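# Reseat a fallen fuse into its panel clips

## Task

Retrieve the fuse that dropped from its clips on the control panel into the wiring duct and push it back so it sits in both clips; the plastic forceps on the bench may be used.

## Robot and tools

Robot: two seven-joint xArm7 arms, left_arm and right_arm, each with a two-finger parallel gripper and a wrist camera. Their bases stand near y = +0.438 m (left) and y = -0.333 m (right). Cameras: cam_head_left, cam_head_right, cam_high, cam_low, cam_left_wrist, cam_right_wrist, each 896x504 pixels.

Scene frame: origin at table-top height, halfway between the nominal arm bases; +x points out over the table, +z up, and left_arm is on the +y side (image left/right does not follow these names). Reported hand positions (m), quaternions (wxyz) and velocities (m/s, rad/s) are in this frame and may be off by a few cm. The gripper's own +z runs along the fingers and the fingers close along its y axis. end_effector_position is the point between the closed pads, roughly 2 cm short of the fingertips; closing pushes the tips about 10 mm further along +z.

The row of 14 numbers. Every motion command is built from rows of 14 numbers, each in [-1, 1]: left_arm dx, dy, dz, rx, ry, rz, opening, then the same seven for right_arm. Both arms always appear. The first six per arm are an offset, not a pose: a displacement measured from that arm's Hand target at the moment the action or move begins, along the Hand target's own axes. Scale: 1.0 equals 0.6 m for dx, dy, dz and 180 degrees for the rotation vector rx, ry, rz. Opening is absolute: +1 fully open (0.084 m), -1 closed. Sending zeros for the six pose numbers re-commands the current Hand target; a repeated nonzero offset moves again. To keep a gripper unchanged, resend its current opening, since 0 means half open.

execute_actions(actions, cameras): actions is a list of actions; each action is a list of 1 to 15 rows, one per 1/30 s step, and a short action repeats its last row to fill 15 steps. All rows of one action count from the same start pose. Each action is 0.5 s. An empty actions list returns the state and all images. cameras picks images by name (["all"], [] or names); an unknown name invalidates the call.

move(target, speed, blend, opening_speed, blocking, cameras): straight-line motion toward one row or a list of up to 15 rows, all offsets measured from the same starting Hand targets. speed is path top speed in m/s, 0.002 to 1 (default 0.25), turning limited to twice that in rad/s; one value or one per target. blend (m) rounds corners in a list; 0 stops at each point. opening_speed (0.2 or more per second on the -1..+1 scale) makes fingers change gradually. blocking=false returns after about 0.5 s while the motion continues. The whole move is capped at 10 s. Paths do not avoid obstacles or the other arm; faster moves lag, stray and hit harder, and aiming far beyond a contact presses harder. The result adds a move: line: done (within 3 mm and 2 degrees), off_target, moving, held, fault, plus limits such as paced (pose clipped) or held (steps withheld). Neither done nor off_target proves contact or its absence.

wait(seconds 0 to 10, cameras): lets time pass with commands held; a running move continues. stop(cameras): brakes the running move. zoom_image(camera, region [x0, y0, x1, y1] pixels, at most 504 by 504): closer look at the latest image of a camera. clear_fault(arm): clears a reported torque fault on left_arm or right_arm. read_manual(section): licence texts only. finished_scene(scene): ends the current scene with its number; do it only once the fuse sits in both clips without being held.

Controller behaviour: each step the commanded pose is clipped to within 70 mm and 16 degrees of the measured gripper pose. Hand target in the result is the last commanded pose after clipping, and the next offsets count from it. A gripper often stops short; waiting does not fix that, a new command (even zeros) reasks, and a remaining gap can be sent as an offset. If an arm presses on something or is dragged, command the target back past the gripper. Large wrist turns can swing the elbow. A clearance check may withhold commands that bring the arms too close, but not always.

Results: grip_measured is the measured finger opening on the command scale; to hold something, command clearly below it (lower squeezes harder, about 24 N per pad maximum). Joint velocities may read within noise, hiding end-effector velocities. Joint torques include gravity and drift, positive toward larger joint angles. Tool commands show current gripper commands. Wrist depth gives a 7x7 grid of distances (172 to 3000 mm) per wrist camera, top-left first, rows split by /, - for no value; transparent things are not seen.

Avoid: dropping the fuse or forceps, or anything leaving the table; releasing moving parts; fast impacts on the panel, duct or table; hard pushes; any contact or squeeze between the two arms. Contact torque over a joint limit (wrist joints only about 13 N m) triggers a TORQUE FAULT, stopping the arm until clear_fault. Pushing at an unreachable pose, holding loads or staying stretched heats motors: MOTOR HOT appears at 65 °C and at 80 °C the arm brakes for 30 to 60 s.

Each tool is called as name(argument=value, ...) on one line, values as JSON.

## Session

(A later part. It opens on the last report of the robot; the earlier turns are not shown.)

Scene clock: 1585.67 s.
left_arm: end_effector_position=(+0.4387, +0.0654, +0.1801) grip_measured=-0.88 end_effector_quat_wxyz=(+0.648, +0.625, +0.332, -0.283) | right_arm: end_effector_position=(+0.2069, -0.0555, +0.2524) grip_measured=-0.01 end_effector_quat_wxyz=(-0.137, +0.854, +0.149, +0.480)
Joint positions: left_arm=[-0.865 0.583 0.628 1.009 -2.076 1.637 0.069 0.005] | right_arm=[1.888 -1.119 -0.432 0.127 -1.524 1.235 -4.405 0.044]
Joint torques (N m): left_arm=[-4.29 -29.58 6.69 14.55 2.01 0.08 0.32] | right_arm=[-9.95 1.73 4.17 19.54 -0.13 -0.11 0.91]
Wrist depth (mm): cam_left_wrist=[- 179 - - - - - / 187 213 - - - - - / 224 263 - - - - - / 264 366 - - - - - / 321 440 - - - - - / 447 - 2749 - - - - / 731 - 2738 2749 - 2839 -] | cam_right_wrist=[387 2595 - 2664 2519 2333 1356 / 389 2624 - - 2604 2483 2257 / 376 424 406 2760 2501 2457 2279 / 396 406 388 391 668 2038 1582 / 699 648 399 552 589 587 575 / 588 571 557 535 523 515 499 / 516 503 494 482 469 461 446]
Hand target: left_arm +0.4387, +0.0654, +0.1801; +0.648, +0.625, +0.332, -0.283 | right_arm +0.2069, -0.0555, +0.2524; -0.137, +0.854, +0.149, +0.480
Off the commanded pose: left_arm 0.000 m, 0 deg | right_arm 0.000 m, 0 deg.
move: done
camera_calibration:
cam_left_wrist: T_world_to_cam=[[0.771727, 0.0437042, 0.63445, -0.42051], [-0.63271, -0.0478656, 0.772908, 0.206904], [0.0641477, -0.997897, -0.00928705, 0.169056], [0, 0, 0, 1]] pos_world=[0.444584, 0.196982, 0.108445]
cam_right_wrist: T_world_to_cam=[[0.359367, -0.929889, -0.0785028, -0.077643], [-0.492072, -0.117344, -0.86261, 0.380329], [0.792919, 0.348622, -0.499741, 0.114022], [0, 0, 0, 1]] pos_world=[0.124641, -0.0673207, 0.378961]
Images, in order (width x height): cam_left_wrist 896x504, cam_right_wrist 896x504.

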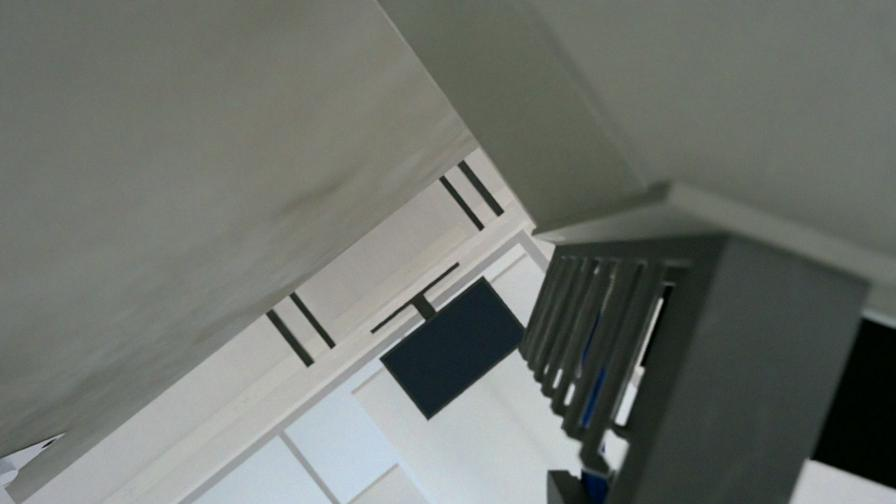

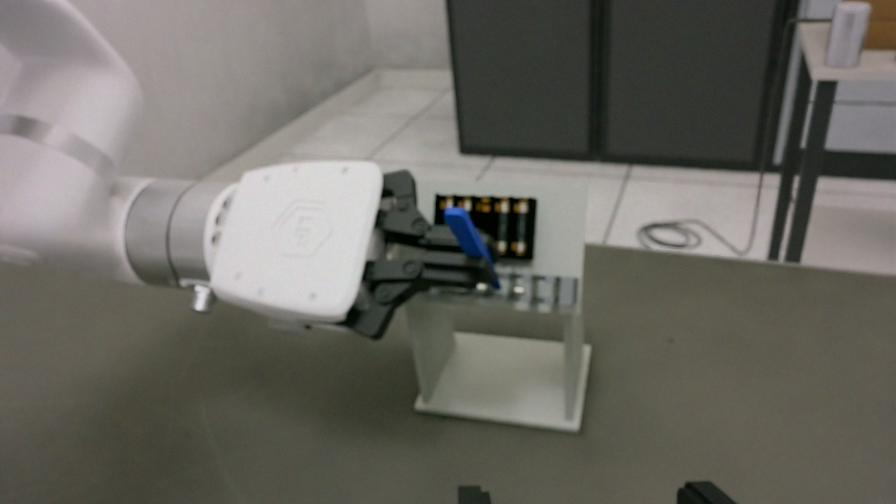

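move(target=[[0,0,0,0,0,0,-0.755,0,0,0,0,0,0,0],[0.0175,0.0055,0,0,0,0,-0.755,0,0,0,0,0,0,0]], speed=0.04, cameras=["cam_right_wrist","cam_left_wrist"])

zoom_image(camera="cam_right_wrist", region=[460, 260, 560, 324])

zoom_image(camera="cam_left_wrist", region=[500, 250, 660, 400])

move(target=[0,0,0,0,0,0,-0.98,0,0,0,0,0,0,0], opening_speed=0.3, cameras=["cam_right_wrist","cam_left_wrist"])

zoom_image(camera="cam_right_wrist", region=[460, 260, 560, 324])

zoom_image(camera="cam_left_wrist", region=[500, 250, 660, 400])

move(target=[-0.0125,-0.0046,0,0,0,0,-0.98,0,0,0,0,0,0,0], speed=0.03, cameras=["cam_right_wrist","cam_left_wrist"])

zoom_image(camera="cam_right_wrist", region=[460, 260, 560, 324])

zoom_image(camera="cam_left_wrist", region=[500, 220, 660, 370])

Scene clock: 1609.33 s.
left_arm: end_effector_position=(+0.4478, +0.0661, +0.1740) grip_measured=-0.78 end_effector_quat_wxyz=(+0.648, +0.625, +0.332, -0.283) | right_arm: end_effector_position=(+0.2069, -0.0555, +0.2524) grip_measured=-0.01 end_effector_quat_wxyz=(-0.137, +0.854, +0.149, +0.480)
Joint positions: left_arm=[-0.847 0.62 0.622 1.044 -2.083 1.651 0.063 0.01] | right_arm=[1.888 -1.119 -0.432 0.127 -1.524 1.235 -4.405 0.044]
Joint torques (N m): left_arm=[6.85 -19.36 4.66 22.75 -6.05 0.39 -0.56] | right_arm=[-10.07 2.23 4.36 19.7 0.05 -0.18 0.81]
Wrist depth (mm): cam_left_wrist=[- - - - - - - / 186 - - - - - - / 214 237 - - - - - / 252 303 - - - - - / 305 421 - - - - - / 424 - - - - - - / 602 - 2727 - - - -] | cam_right_wrist=[389 2644 - 2644 2448 2325 1337 / 390 2585 - - 2634 2397 2286 / 380 444 417 2727 2510 2492 2302 / 400 415 394 394 668 2068 1607 / 696 642 409 551 589 584 576 / 588 571 558 534 522 517 499 / 518 503 494 481 470 462 448]
Hand target: left_arm +0.4478, +0.0661, +0.1740; +0.648, +0.625, +0.332, -0.283 | right_arm +0.2069, -0.0555, +0.2524; -0.137, +0.854, +0.149, +0.480
Off the commanded pose: left_arm 0.000 m, 0 deg | right_arm 0.000 m, 0 deg.
move: done
camera_calibration:
cam_left_wrist: T_world_to_cam=[[0.771734, 0.0436774, 0.634444, -0.423622], [-0.632722, -0.0475847, 0.772916, 0.217431], [0.0639488, -0.997912, -0.00908705, 0.169086], [0, 0, 0, 1]] pos_world=[0.453684, 0.197582, 0.102245]
cam_right_wrist: T_world_to_cam=[[0.359367, -0.929889, -0.0785028, -0.077643], [-0.492072, -0.117344, -0.86261, 0.380329], [0.792919, 0.348622, -0.499741, 0.114022], [0, 0, 0, 1]] pos_world=[0.124641, -0.0673207, 0.378961]
Images, in order (width x height): cam_left_wrist 896x504, cam_right_wrist 896x504.

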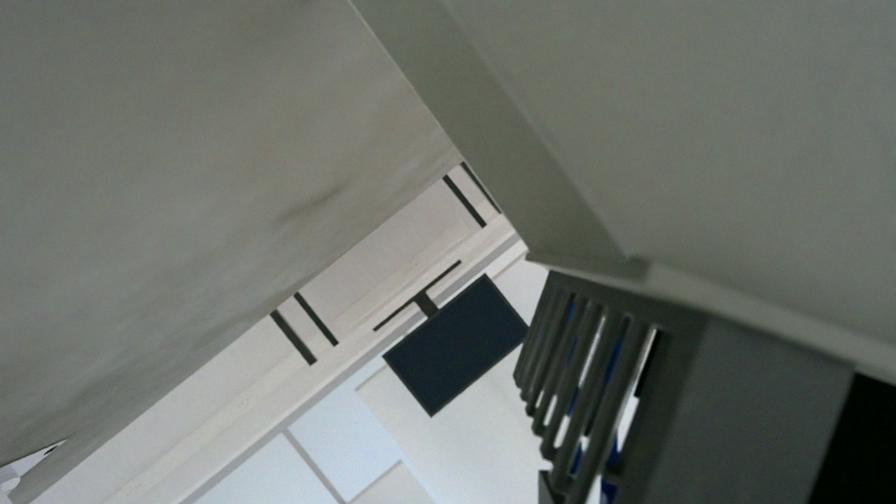

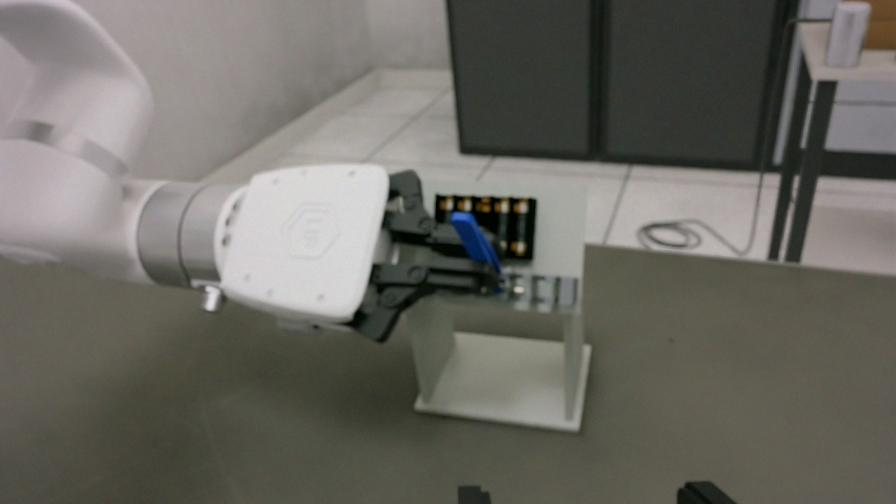

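Scaled by 5.040 from the camera's 896x504 image, which has a finer 1280x720 frame.

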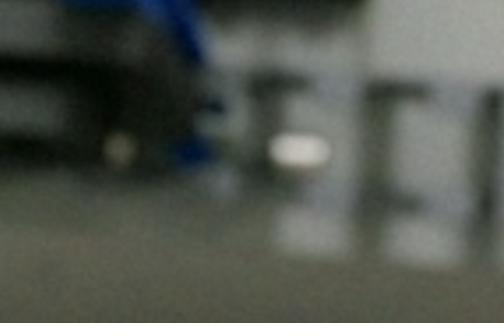

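Scaled by 3.150 from the camera's 896x504 image, which has a finer 1280x720 frame.

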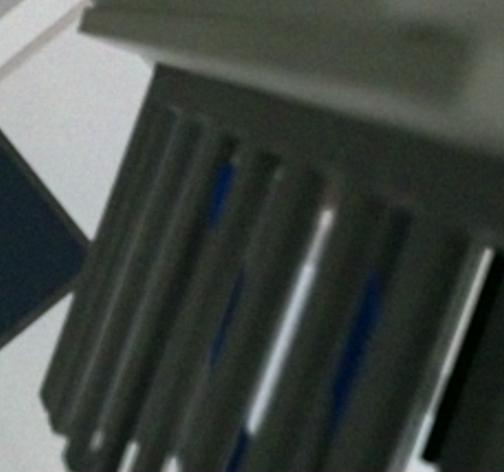

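Scene clock: 1610.30 s.
left_arm: end_effector_position=(+0.4478, +0.0661, +0.1740) grip_measured=-0.88 end_effector_quat_wxyz=(+0.648, +0.625, +0.332, -0.283) | right_arm: end_effector_position=(+0.2069, -0.0555, +0.2524) grip_measured=-0.01 end_effector_quat_wxyz=(-0.137, +0.854, +0.149, +0.480)
Joint positions: left_arm=[-0.847 0.62 0.622 1.044 -2.083 1.651 0.063 0.005] | right_arm=[1.888 -1.119 -0.432 0.127 -1.524 1.235 -4.405 0.044]
Joint torques (N m): left_arm=[5.64 -19.42 7.34 22.78 -5.86 -1.26 -0.27] | right_arm=[-9.73 1.63 4.34 19.73 0.06 -0.04 0.8]
Wrist depth (mm): cam_left_wrist=[- - - - - - - / 186 - - - - - - / 214 237 - - - - - / 252 303 - - - - - / 306 422 - - - - - / 426 - - - - - - / 604 - - - - - -] | cam_right_wrist=[389 2614 - 2706 2465 2309 1350 / 390 2634 - - 2634 2474 2294 / 380 444 417 2706 2538 2457 2286 / 401 416 395 392 672 2032 1593 / 696 644 409 549 588 586 574 / 589 570 556 534 523 517 500 / 517 503 494 481 468 462 447]
Hand target: left_arm +0.4478, +0.0661, +0.1740; +0.648, +0.625, +0.332, -0.283 | right_arm +0.2069, -0.0555, +0.2524; -0.137, +0.854, +0.149, +0.480
Off the commanded pose: left_arm 0.000 m, 0 deg | right_arm 0.000 m, 0 deg.
move: done
camera_calibration:
cam_left_wrist: T_world_to_cam=[[0.771722, 0.0437675, 0.634452, -0.42364], [-0.632716, -0.0477885, 0.772908, 0.217475], [0.0641477, -0.997898, -0.00918706, 0.169103], [0, 0, 0, 1]] pos_world=[0.453684, 0.197682, 0.102245]
cam_right_wrist: T_world_to_cam=[[0.359367, -0.929889, -0.0785028, -0.077643], [-0.492072, -0.117344, -0.86261, 0.380329], [0.792919, 0.348622, -0.499741, 0.114022], [0, 0, 0, 1]] pos_world=[0.124641, -0.0673207, 0.378961]
Images, in order (width x height): cam_left_wrist 896x504, cam_right_wrist 896x504.

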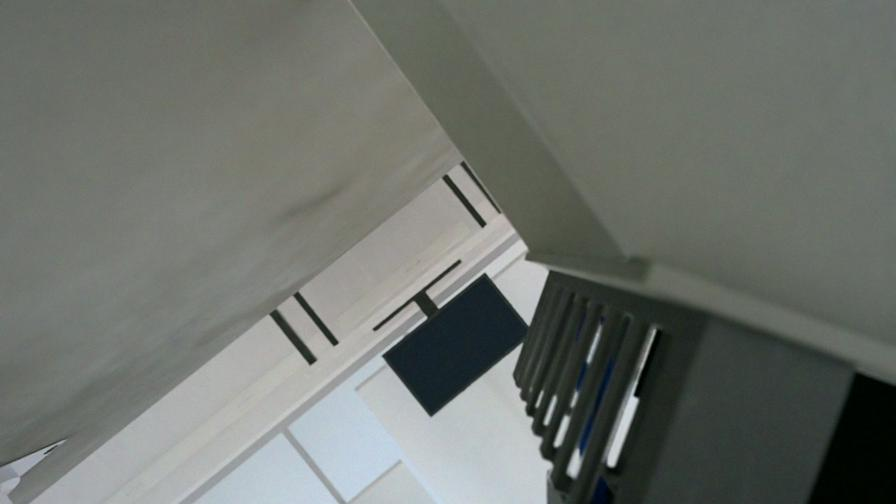

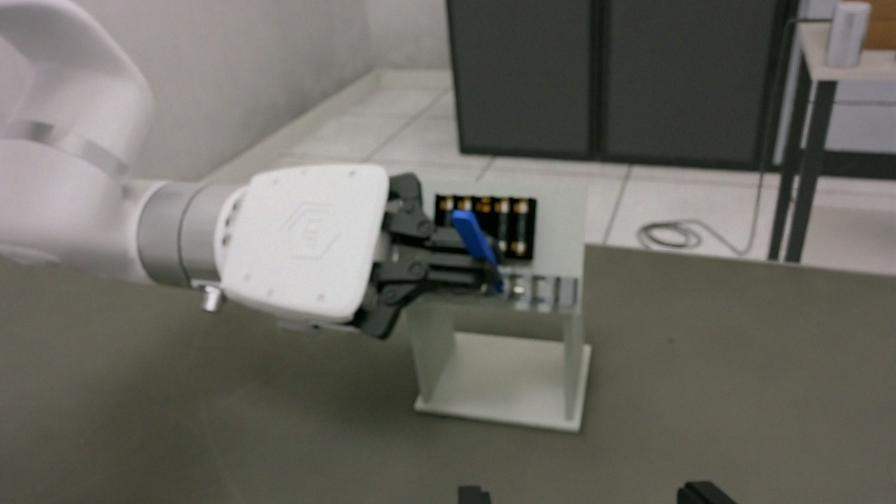

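Scaled by 5.040 from the camera's 896x504 image, which has a finer 1280x720 frame.

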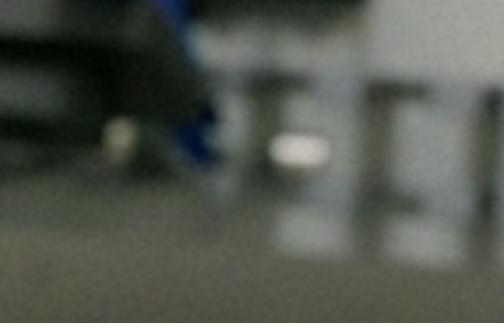

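Scaled by 3.150 from the camera's 896x504 image, which has a finer 1280x720 frame.

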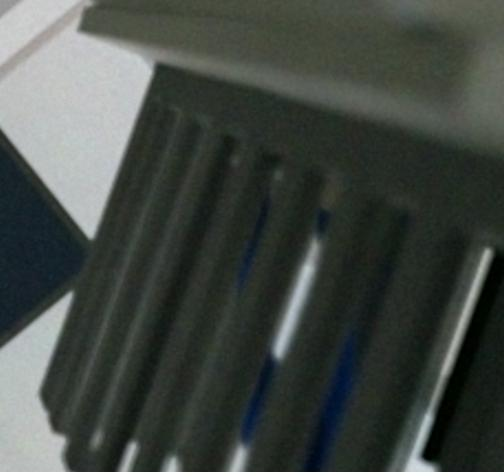

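Scene clock: 1611.07 s.
left_arm: end_effector_position=(+0.4410, +0.0656, +0.1781) grip_measured=-0.88 end_effector_quat_wxyz=(+0.648, +0.625, +0.332, -0.283) | right_arm: end_effector_position=(+0.2069, -0.0555, +0.2524) grip_measured=-0.01 end_effector_quat_wxyz=(-0.137, +0.854, +0.149, +0.480)
Joint positions: left_arm=[-0.86 0.594 0.626 1.018 -2.078 1.641 0.068 0.005] | right_arm=[1.888 -1.119 -0.432 0.127 -1.524 1.235 -4.405 0.044]
Joint torques (N m): left_arm=[-4.64 -30.2 6.56 14.73 1.98 0.2 0.38] | right_arm=[-9.66 1.99 4.26 19.59 0.05 -0.12 0.9]
Wrist depth (mm): cam_left_wrist=[- - - - - - - / 184 209 - - - - - / 220 257 - - - - - / 259 335 - - - - - / 315 473 - - - - - / 438 - - - - - - / 713 - 2738 - - - -] | cam_right_wrist=[388 2634 - 2654 2483 2333 1358 / 385 2664 - - 2614 2465 2257 / 376 428 408 2782 2510 2431 2317 / 396 406 390 392 670 2062 1596 / 695 647 403 551 589 586 576 / 587 569 557 535 522 517 497 / 517 504 495 483 468 461 446]
Hand target: left_arm +0.4410, +0.0656, +0.1781; +0.648, +0.625, +0.332, -0.283 | right_arm +0.2069, -0.0555, +0.2524; -0.137, +0.854, +0.149, +0.480
Off the commanded pose: left_arm 0.000 m, 0 deg | right_arm 0.000 m, 0 deg.
move: done
camera_calibration:
cam_left_wrist: T_world_to_cam=[[0.771727, 0.0437042, 0.63445, -0.420961], [-0.63271, -0.0478656, 0.772908, 0.209992], [0.0641477, -0.997897, -0.00928705, 0.169088], [0, 0, 0, 1]] pos_world=[0.446884, 0.197182, 0.106345]
cam_right_wrist: T_world_to_cam=[[0.359367, -0.929889, -0.0785028, -0.077643], [-0.492072, -0.117344, -0.86261, 0.380329], [0.792919, 0.348622, -0.499741, 0.114022], [0, 0, 0, 1]] pos_world=[0.124641, -0.0673207, 0.378961]
Images, in order (width x height): cam_left_wrist 896x504, cam_right_wrist 896x504.

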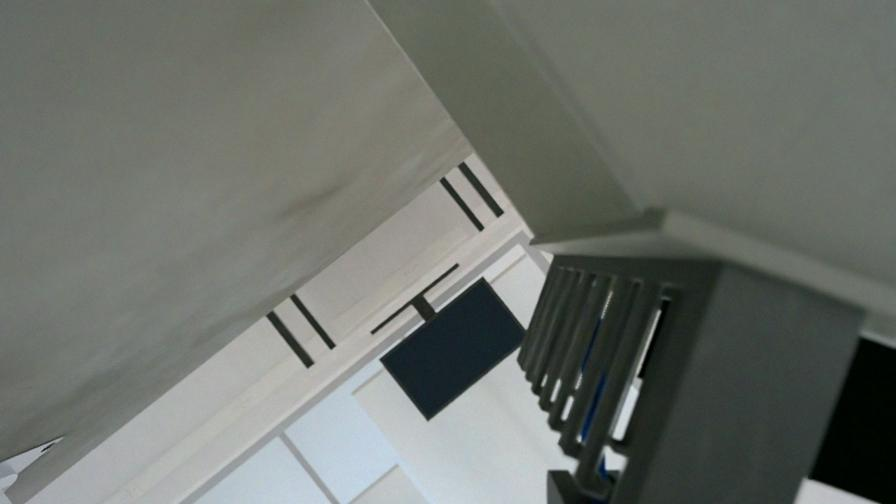

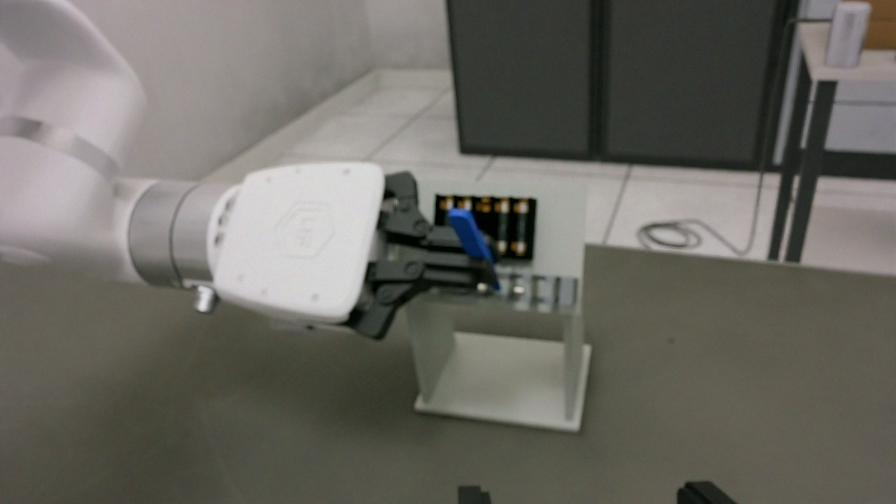

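Scaled by 5.040 from the camera's 896x504 image, which has a finer 1280x720 frame.

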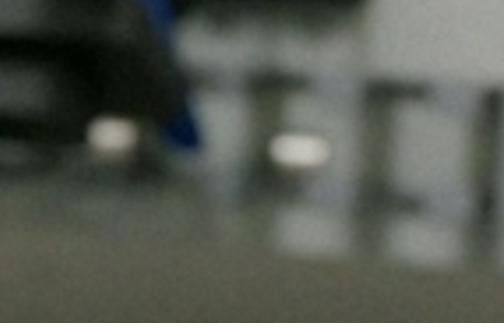

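Scaled by 3.150 from the camera's 896x504 image, which has a finer 1280x720 frame.

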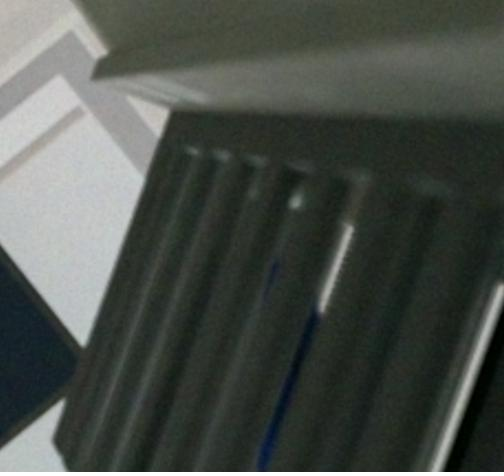

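move(target=[[0,0,0,0,0,0,-0.745,0,0,0,0,0,0,0],[-0.07,0,0,0,0,0,-0.745,0,0,0,0,0,0,0],[-0.07,0,0,0,0,0.1111,-0.745,0,0,0,0,0,0,0]], speed=0.1)

move(target=[[-0.0027,-0.0635,0.0015,0,0,0,-0.745,0,0,0,0,0,0,0],[0.0523,-0.0635,0.0015,0,0,0,-0.745,0,0,0,0,0,0,0]], speed=0.08, cameras=["cam_right_wrist","cam_left_wrist"])

zoom_image(camera="cam_right_wrist", region=[460, 260, 560, 324])

zoom_image(camera="cam_left_wrist", region=[500, 250, 660, 400])

Scene clock: 1679.40 s.
left_arm: end_effector_position=(+0.4150, +0.0635, +0.2110) grip_measured=-0.77 end_effector_quat_wxyz=(+0.687, +0.673, +0.218, -0.166) | right_arm: end_effector_position=(+0.2069, -0.0555, +0.2524) grip_measured=-0.01 end_effector_quat_wxyz=(-0.137, +0.854, +0.149, +0.480)
Joint positions: left_arm=[-0.949 0.447 0.68 0.915 -2.048 1.578 0.405 0.01] | right_arm=[1.888 -1.119 -0.432 0.127 -1.524 1.235 -4.405 0.044]
Joint torques (N m): left_arm=[-4.57 -19.41 5.81 15.56 -5.42 3.91 0.79] | right_arm=[-9.74 2.33 4.28 19.73 0.28 -0.05 0.84]
Wrist depth (mm): cam_left_wrist=[- - - - - - 2948 / - 285 - - - - 2911 / - - - - - 2911 2899 / 277 392 2839 2828 2828 2874 2960 / 305 469 2816 2389 2828 2851 2805 / 337 586 2782 2760 2782 2828 2805 / 393 780 2696 2760 2805 2782 2816] | cam_right_wrist=[368 2566 - 2675 2474 2302 1345 / 372 2604 - - 2634 2431 2257 / 373 368 357 2793 2519 2439 2286 / 394 370 355 349 671 2080 1604 / 696 644 601 551 588 585 577 / 587 571 556 533 524 516 498 / 516 503 493 483 471 461 446]
Hand target: left_arm +0.4150, +0.0635, +0.2110; +0.687, +0.673, +0.218, -0.166 | right_arm +0.2069, -0.0555, +0.2524; -0.137, +0.854, +0.149, +0.480
Off the commanded pose: left_arm 0.000 m, 0 deg | right_arm 0.000 m, 0 deg.
move: done

Scene clock: 1680.97 s.
left_arm: end_effector_position=(+0.4218, +0.0632, +0.1621) grip_measured=-0.77 end_effector_quat_wxyz=(+0.687, +0.673, +0.218, -0.166) | right_arm: end_effector_position=(+0.2069, -0.0555, +0.2524) grip_measured=-0.01 end_effector_quat_wxyz=(-0.137, +0.854, +0.149, +0.480)
Joint positions: left_arm=[-0.898 0.603 0.637 0.962 -2.104 1.663 0.463 0.01] | right_arm=[1.888 -1.119 -0.432 0.127 -1.524 1.235 -4.405 0.044]
Joint torques (N m): left_arm=[4.68 -21.46 3.2 21.98 -5.1 3.97 -0.8] | right_arm=[-9.72 2.24 4.38 19.84 0.15 -0.05 0.86]
Wrist depth (mm): cam_left_wrist=[- - - - - - - / - - - - - - - / - 209 - - - - - / 191 249 - - - - - / 209 293 - - - - - / 239 339 - 2760 - - 2782 / 280 454 - 2771 - - 2793] | cam_right_wrist=[1946 2585 - 2685 2492 2325 1350 / 387 2634 - - 2547 2405 2264 / 377 2675 2899 2782 2519 2431 2317 / 376 403 385 432 669 2074 1596 / 641 403 384 467 590 585 577 / 587 570 554 535 521 517 499 / 515 504 493 483 468 460 448]
Hand target: left_arm +0.4218, +0.0632, +0.1621; +0.687, +0.673, +0.218, -0.166 | right_arm +0.2069, -0.0555, +0.2524; -0.137, +0.854, +0.149, +0.480
Off the commanded pose: left_arm 0.000 m, 0 deg | right_arm 0.000 m, 0 deg.
move: done
camera_calibration:
cam_left_wrist: T_world_to_cam=[[0.508893, 0.0232402, 0.860516, -0.320384], [-0.858185, -0.0646078, 0.509259, 0.348918], [0.0674314, -0.99764, -0.0129341, 0.167037], [0, 0, 0, 1]] pos_world=[0.451214, 0.196631, 0.100166]
cam_right_wrist: T_world_to_cam=[[0.359367, -0.929889, -0.0785028, -0.077643], [-0.492072, -0.117344, -0.86261, 0.380329], [0.792919, 0.348622, -0.499741, 0.114022], [0, 0, 0, 1]] pos_world=[0.124641, -0.0673207, 0.378961]
Images, in order (width x height): cam_left_wrist 896x504, cam_right_wrist 896x504.

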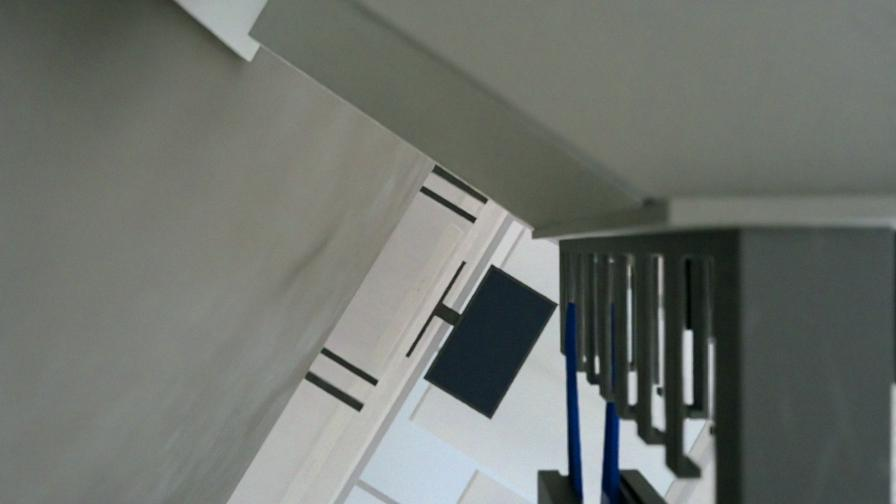

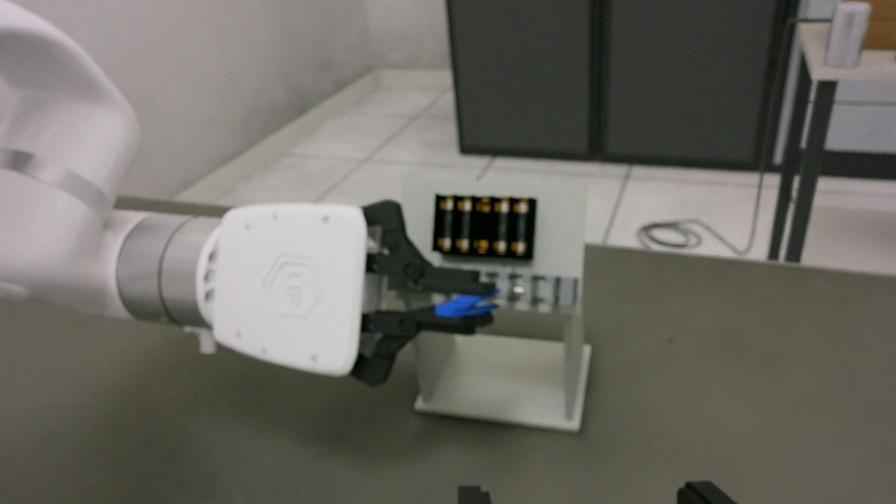

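Scaled by 5.040 from the camera's 896x504 image, which has a finer 1280x720 frame.

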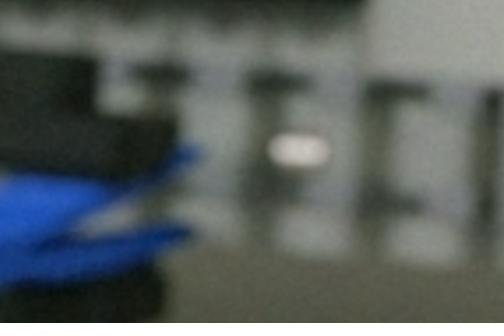

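Scaled by 3.150 from the camera's 896x504 image, which has a finer 1280x720 frame.

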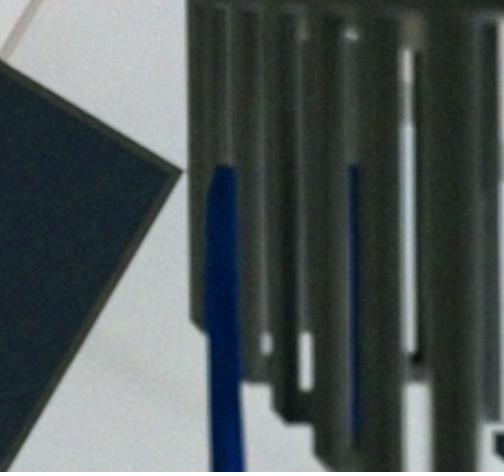

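move(target=[[-0.03,0,0,0,0,0,-0.745,0,0,0,0,0,0,0],[-0.03,0.008,-0.0015,0,0,0,-0.745,0,0,0,0,0,0,0],[0.0142,0.008,-0.0015,0,0,0,-0.745,0,0,0,0,0,0,0]], speed=0.06, cameras=["cam_right_wrist","cam_left_wrist"])

zoom_image(camera="cam_right_wrist", region=[460, 260, 560, 324])

zoom_image(camera="cam_left_wrist", region=[540, 210, 740, 410])

Scene clock: 1705.77 s.
left_arm: end_effector_position=(+0.4315, +0.0649, +0.1618) grip_measured=-0.77 end_effector_quat_wxyz=(+0.687, +0.673, +0.218, -0.166) | right_arm: end_effector_position=(+0.2069, -0.0555, +0.2524) grip_measured=-0.01 end_effector_quat_wxyz=(-0.137, +0.854, +0.149, +0.480)
Joint positions: left_arm=[-0.883 0.626 0.638 0.994 -2.104 1.671 0.448 0.01] | right_arm=[1.888 -1.119 -0.432 0.127 -1.524 1.235 -4.405 0.044]
Joint torques (N m): left_arm=[4.69 -22.12 3.56 21.68 -5.27 4 -0.96] | right_arm=[-9.48 2.26 4.38 19.81 0.49 0.13 0.88]
Wrist depth (mm): cam_left_wrist=[- - - - - - - / - - - - - - - / - - - - - - - / 190 222 - - - - - / 208 268 - - - - - / 238 320 - - - - - / 278 398 - 2727 - 2771 2805] | cam_right_wrist=[1930 2614 - 2664 2519 2333 1343 / 393 2634 - - 2566 2448 2249 / 380 2556 2948 2760 2474 2457 2271 / 378 412 395 431 669 2020 1596 / 669 436 395 491 589 586 578 / 587 571 555 537 520 517 501 / 517 503 494 481 469 461 445]
Hand target: left_arm +0.4315, +0.0649, +0.1617; +0.687, +0.673, +0.218, -0.166 | right_arm +0.2069, -0.0555, +0.2524; -0.137, +0.854, +0.149, +0.480
Off the commanded pose: left_arm 0.000 m, 0 deg | right_arm 0.000 m, 0 deg.
move: done
camera_calibration:
cam_left_wrist: T_world_to_cam=[[0.508934, 0.0232437, 0.860492, -0.325117], [-0.85816, -0.0646062, 0.5093, 0.357483], [0.0674311, -0.99764, -0.0129335, 0.167975], [0, 0, 0, 1]] pos_world=[0.460914, 0.198231, 0.0998664]
cam_right_wrist: T_world_to_cam=[[0.359367, -0.929889, -0.0785028, -0.077643], [-0.492072, -0.117344, -0.86261, 0.380329], [0.792919, 0.348622, -0.499741, 0.114022], [0, 0, 0, 1]] pos_world=[0.124641, -0.0673207, 0.378961]
Images, in order (width x height): cam_left_wrist 896x504, cam_right_wrist 896x504.

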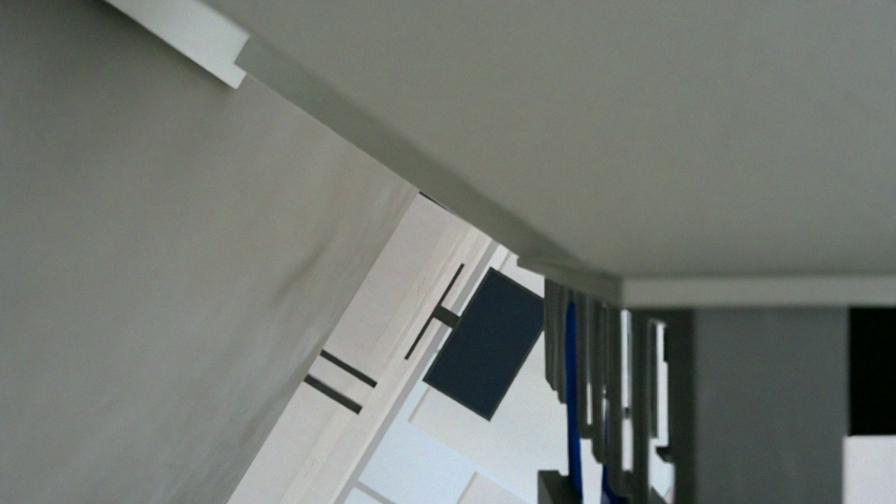

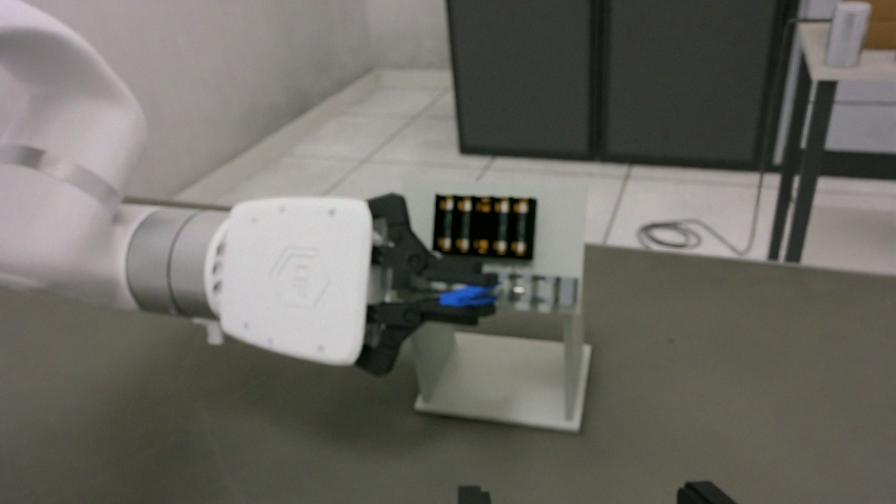

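Scaled by 5.040 from the camera's 896x504 image, which has a finer 1280x720 frame.

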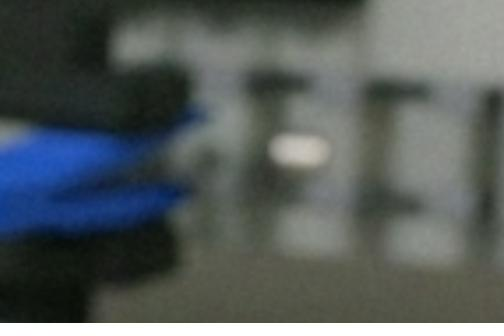

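Scaled by 2.520 from the camera's 896x504 image, which has a finer 1280x720 frame.

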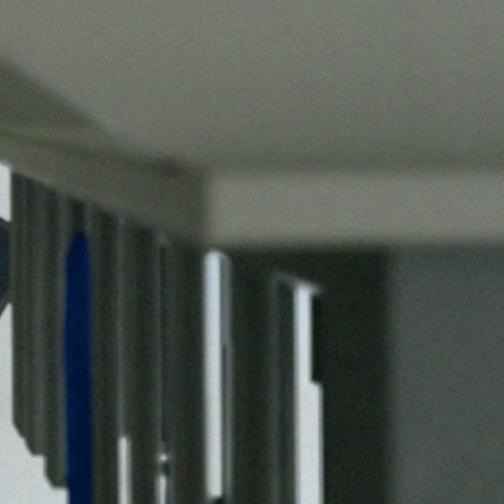

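move(target=[0,0,0,0,0,0,-0.98,0,0,0,0,0,0,0], opening_speed=0.3, cameras=["cam_right_wrist","cam_left_wrist"])

zoom_image(camera="cam_right_wrist", region=[460, 260, 560, 324])

zoom_image(camera="cam_left_wrist", region=[540, 260, 690, 410])

Scene clock: 1714.47 s.
left_arm: end_effector_position=(+0.4315, +0.0649, +0.1617) grip_measured=-0.88 end_effector_quat_wxyz=(+0.687, +0.673, +0.218, -0.166) | right_arm: end_effector_position=(+0.2069, -0.0555, +0.2524) grip_measured=-0.01 end_effector_quat_wxyz=(-0.137, +0.854, +0.149, +0.480)
Joint positions: left_arm=[-0.883 0.626 0.638 0.994 -2.104 1.671 0.448 0.005] | right_arm=[1.888 -1.119 -0.432 0.127 -1.524 1.235 -4.405 0.044]
Joint torques (N m): left_arm=[4.74 -22.13 3.51 21.86 -5.16 3.96 -0.99] | right_arm=[-9.76 2.28 4.42 19.93 0.74 0.07 0.82]
Wrist depth (mm): cam_left_wrist=[- - - - - - - / - - - - - - - / - - - - - - - / 190 215 - - - - - / 208 268 - - - - - / 238 320 - - - - - / 278 398 2760 2760 - 2760 2805] | cam_right_wrist=[1962 2624 - 2696 2483 2333 1356 / 392 2644 - - 2604 2405 2264 / 380 2538 2911 2771 2538 2474 2294 / 378 412 396 431 667 2080 1596 / 669 437 395 491 589 585 575 / 587 572 555 534 520 518 500 / 516 506 492 483 469 460 446]
Hand target: left_arm +0.4315, +0.0649, +0.1617; +0.687, +0.673, +0.218, -0.166 | right_arm +0.2069, -0.0555, +0.2524; -0.137, +0.854, +0.149, +0.480
Off the commanded pose: left_arm 0.000 m, 0 deg | right_arm 0.000 m, 0 deg.
move: done
camera_calibration:
cam_left_wrist: T_world_to_cam=[[0.508931, 0.0232944, 0.860492, -0.325039], [-0.858154, -0.0646918, 0.5093, 0.357548], [0.0675306, -0.997633, -0.0129334, 0.167926], [0, 0, 0, 1]] pos_world=[0.460914, 0.198231, 0.0997664]
cam_right_wrist: T_world_to_cam=[[0.359367, -0.929889, -0.0785028, -0.077643], [-0.492072, -0.117344, -0.86261, 0.380329], [0.792919, 0.348622, -0.499741, 0.114022], [0, 0, 0, 1]] pos_world=[0.124641, -0.0673207, 0.378961]
Images, in order (width x height): cam_left_wrist 896x504, cam_right_wrist 896x504.

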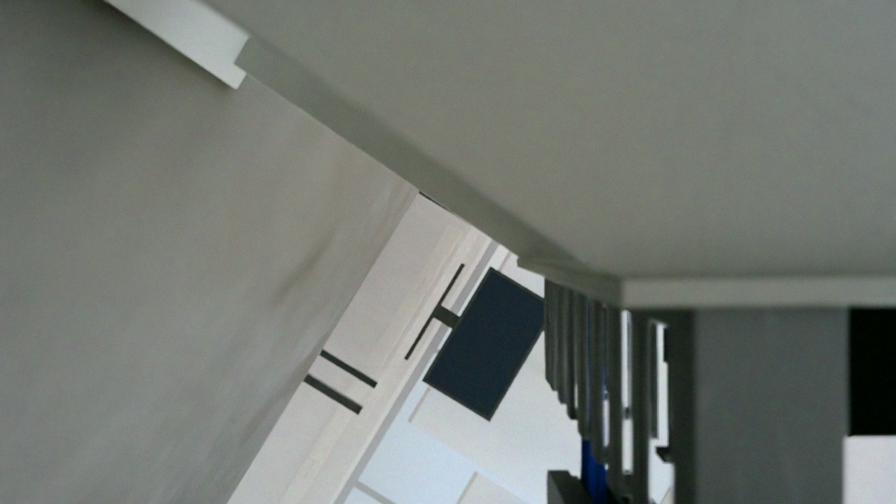

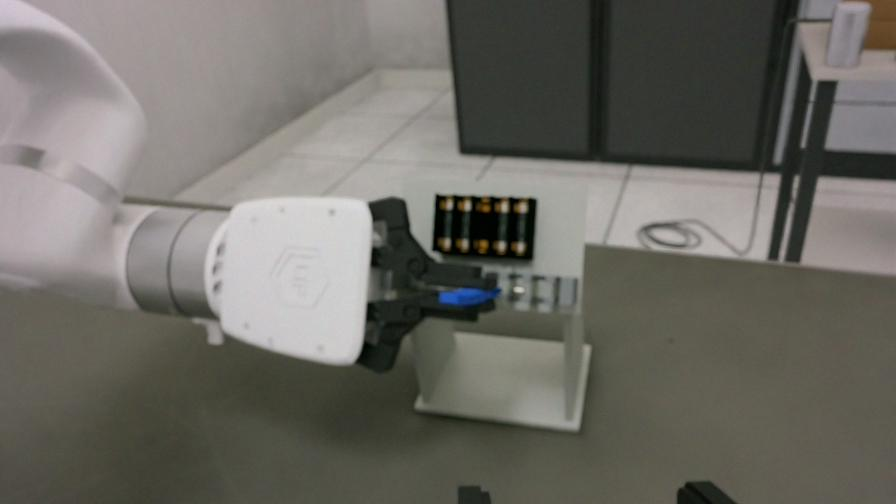

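Scaled by 5.040 from the camera's 896x504 image, which has a finer 1280x720 frame.

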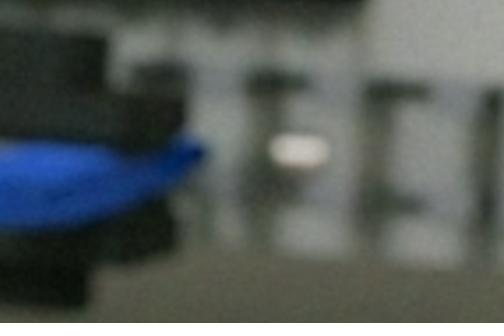

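Scaled by 3.360 from the camera's 896x504 image, which has a finer 1280x720 frame.

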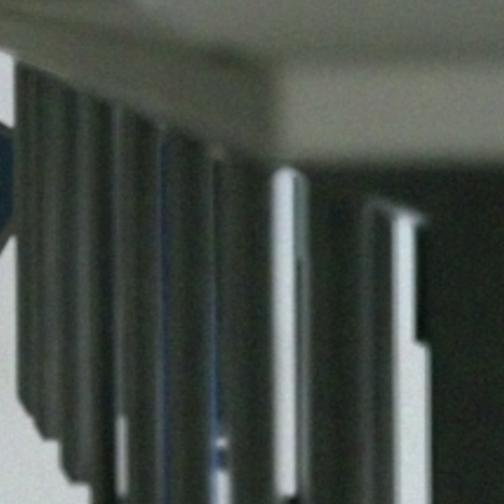

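move(target=[-0.0167,0,0,0,0,0,-0.98,0,0,0,0,0,0,0], speed=0.03, cameras=["cam_right_wrist","cam_left_wrist"])

zoom_image(camera="cam_right_wrist", region=[460, 260, 560, 324])

zoom_image(camera="cam_left_wrist", region=[540, 210, 740, 410])

Scene clock: 1728.13 s.
left_arm: end_effector_position=(+0.4230, +0.0642, +0.1670) grip_measured=-0.88 end_effector_quat_wxyz=(+0.687, +0.673, +0.218, -0.166) | right_arm: end_effector_position=(+0.2069, -0.0555, +0.2524) grip_measured=-0.01 end_effector_quat_wxyz=(-0.137, +0.854, +0.149, +0.480)
Joint positions: left_arm=[-0.9 0.592 0.643 0.962 -2.098 1.659 0.455 0.005] | right_arm=[1.888 -1.119 -0.432 0.127 -1.524 1.235 -4.405 0.044]
Joint torques (N m): left_arm=[-4.65 -29.19 6.66 13.9 1.94 0.05 0.36] | right_arm=[-10 2.5 4.26 19.89 0.59 -0.05 0.88]
Wrist depth (mm): cam_left_wrist=[- - - - - - - / - - - - - - - / 185 207 - - - - - / 201 253 - - - - - / 220 285 - - - - - / 253 342 - 2793 - 2828 2828 / 297 428 2738 2727 - 2771 2851] | cam_right_wrist=[1974 2604 - 2675 2483 2317 1343 / 386 2644 - - 2604 2422 2249 / 377 2575 2874 2749 2510 2414 2264 / 376 400 384 432 671 2062 1604 / 665 411 384 502 590 585 578 / 587 572 556 537 523 518 500 / 514 503 495 483 469 461 446]
Hand target: left_arm +0.4230, +0.0642, +0.1670; +0.687, +0.673, +0.218, -0.166 | right_arm +0.2069, -0.0555, +0.2524; -0.137, +0.854, +0.149, +0.480
Off the commanded pose: left_arm 0.000 m, 0 deg | right_arm 0.000 m, 0 deg.
move: done
camera_calibration:
cam_left_wrist: T_world_to_cam=[[0.509004, 0.0233006, 0.860449, -0.32529], [-0.858111, -0.0646889, 0.509373, 0.347488], [0.0675302, -0.997633, -0.0129324, 0.16797], [0, 0, 0, 1]] pos_world=[0.452414, 0.197631, 0.105066]
cam_right_wrist: T_world_to_cam=[[0.359367, -0.929889, -0.0785028, -0.077643], [-0.492072, -0.117344, -0.86261, 0.380329], [0.792919, 0.348622, -0.499741, 0.114022], [0, 0, 0, 1]] pos_world=[0.124641, -0.0673207, 0.378961]
Images, in order (width x height): cam_left_wrist 896x504, cam_right_wrist 896x504.

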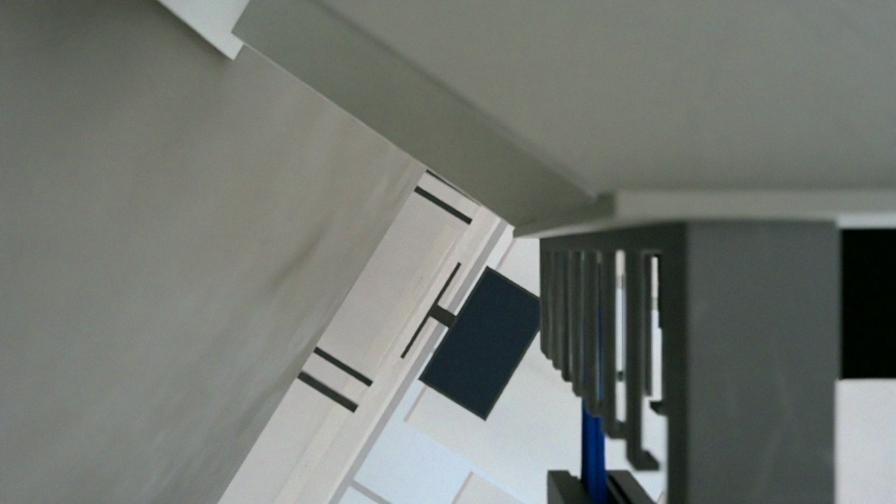

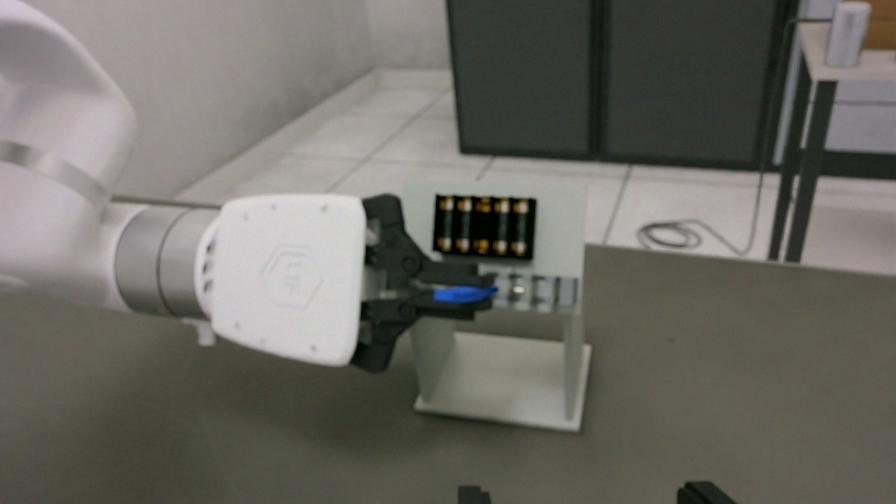

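Scaled by 5.040 from the camera's 896x504 image, which has a finer 1280x720 frame.

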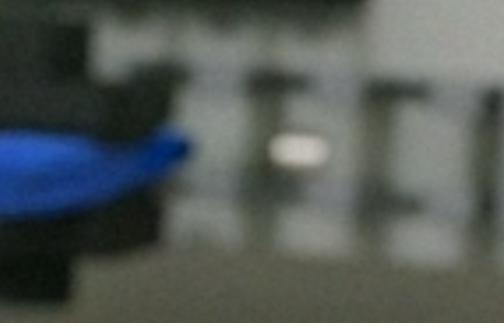

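Scaled by 2.520 from the camera's 896x504 image, which has a finer 1280x720 frame.

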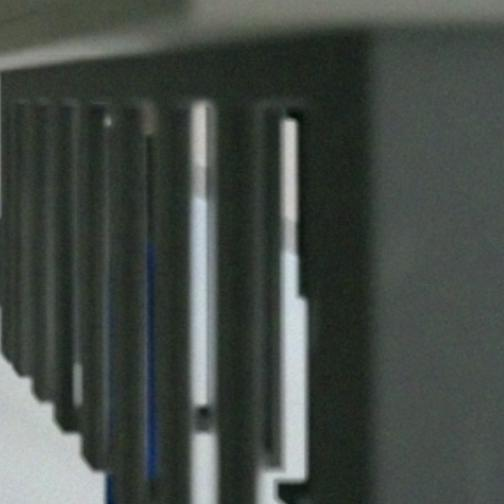

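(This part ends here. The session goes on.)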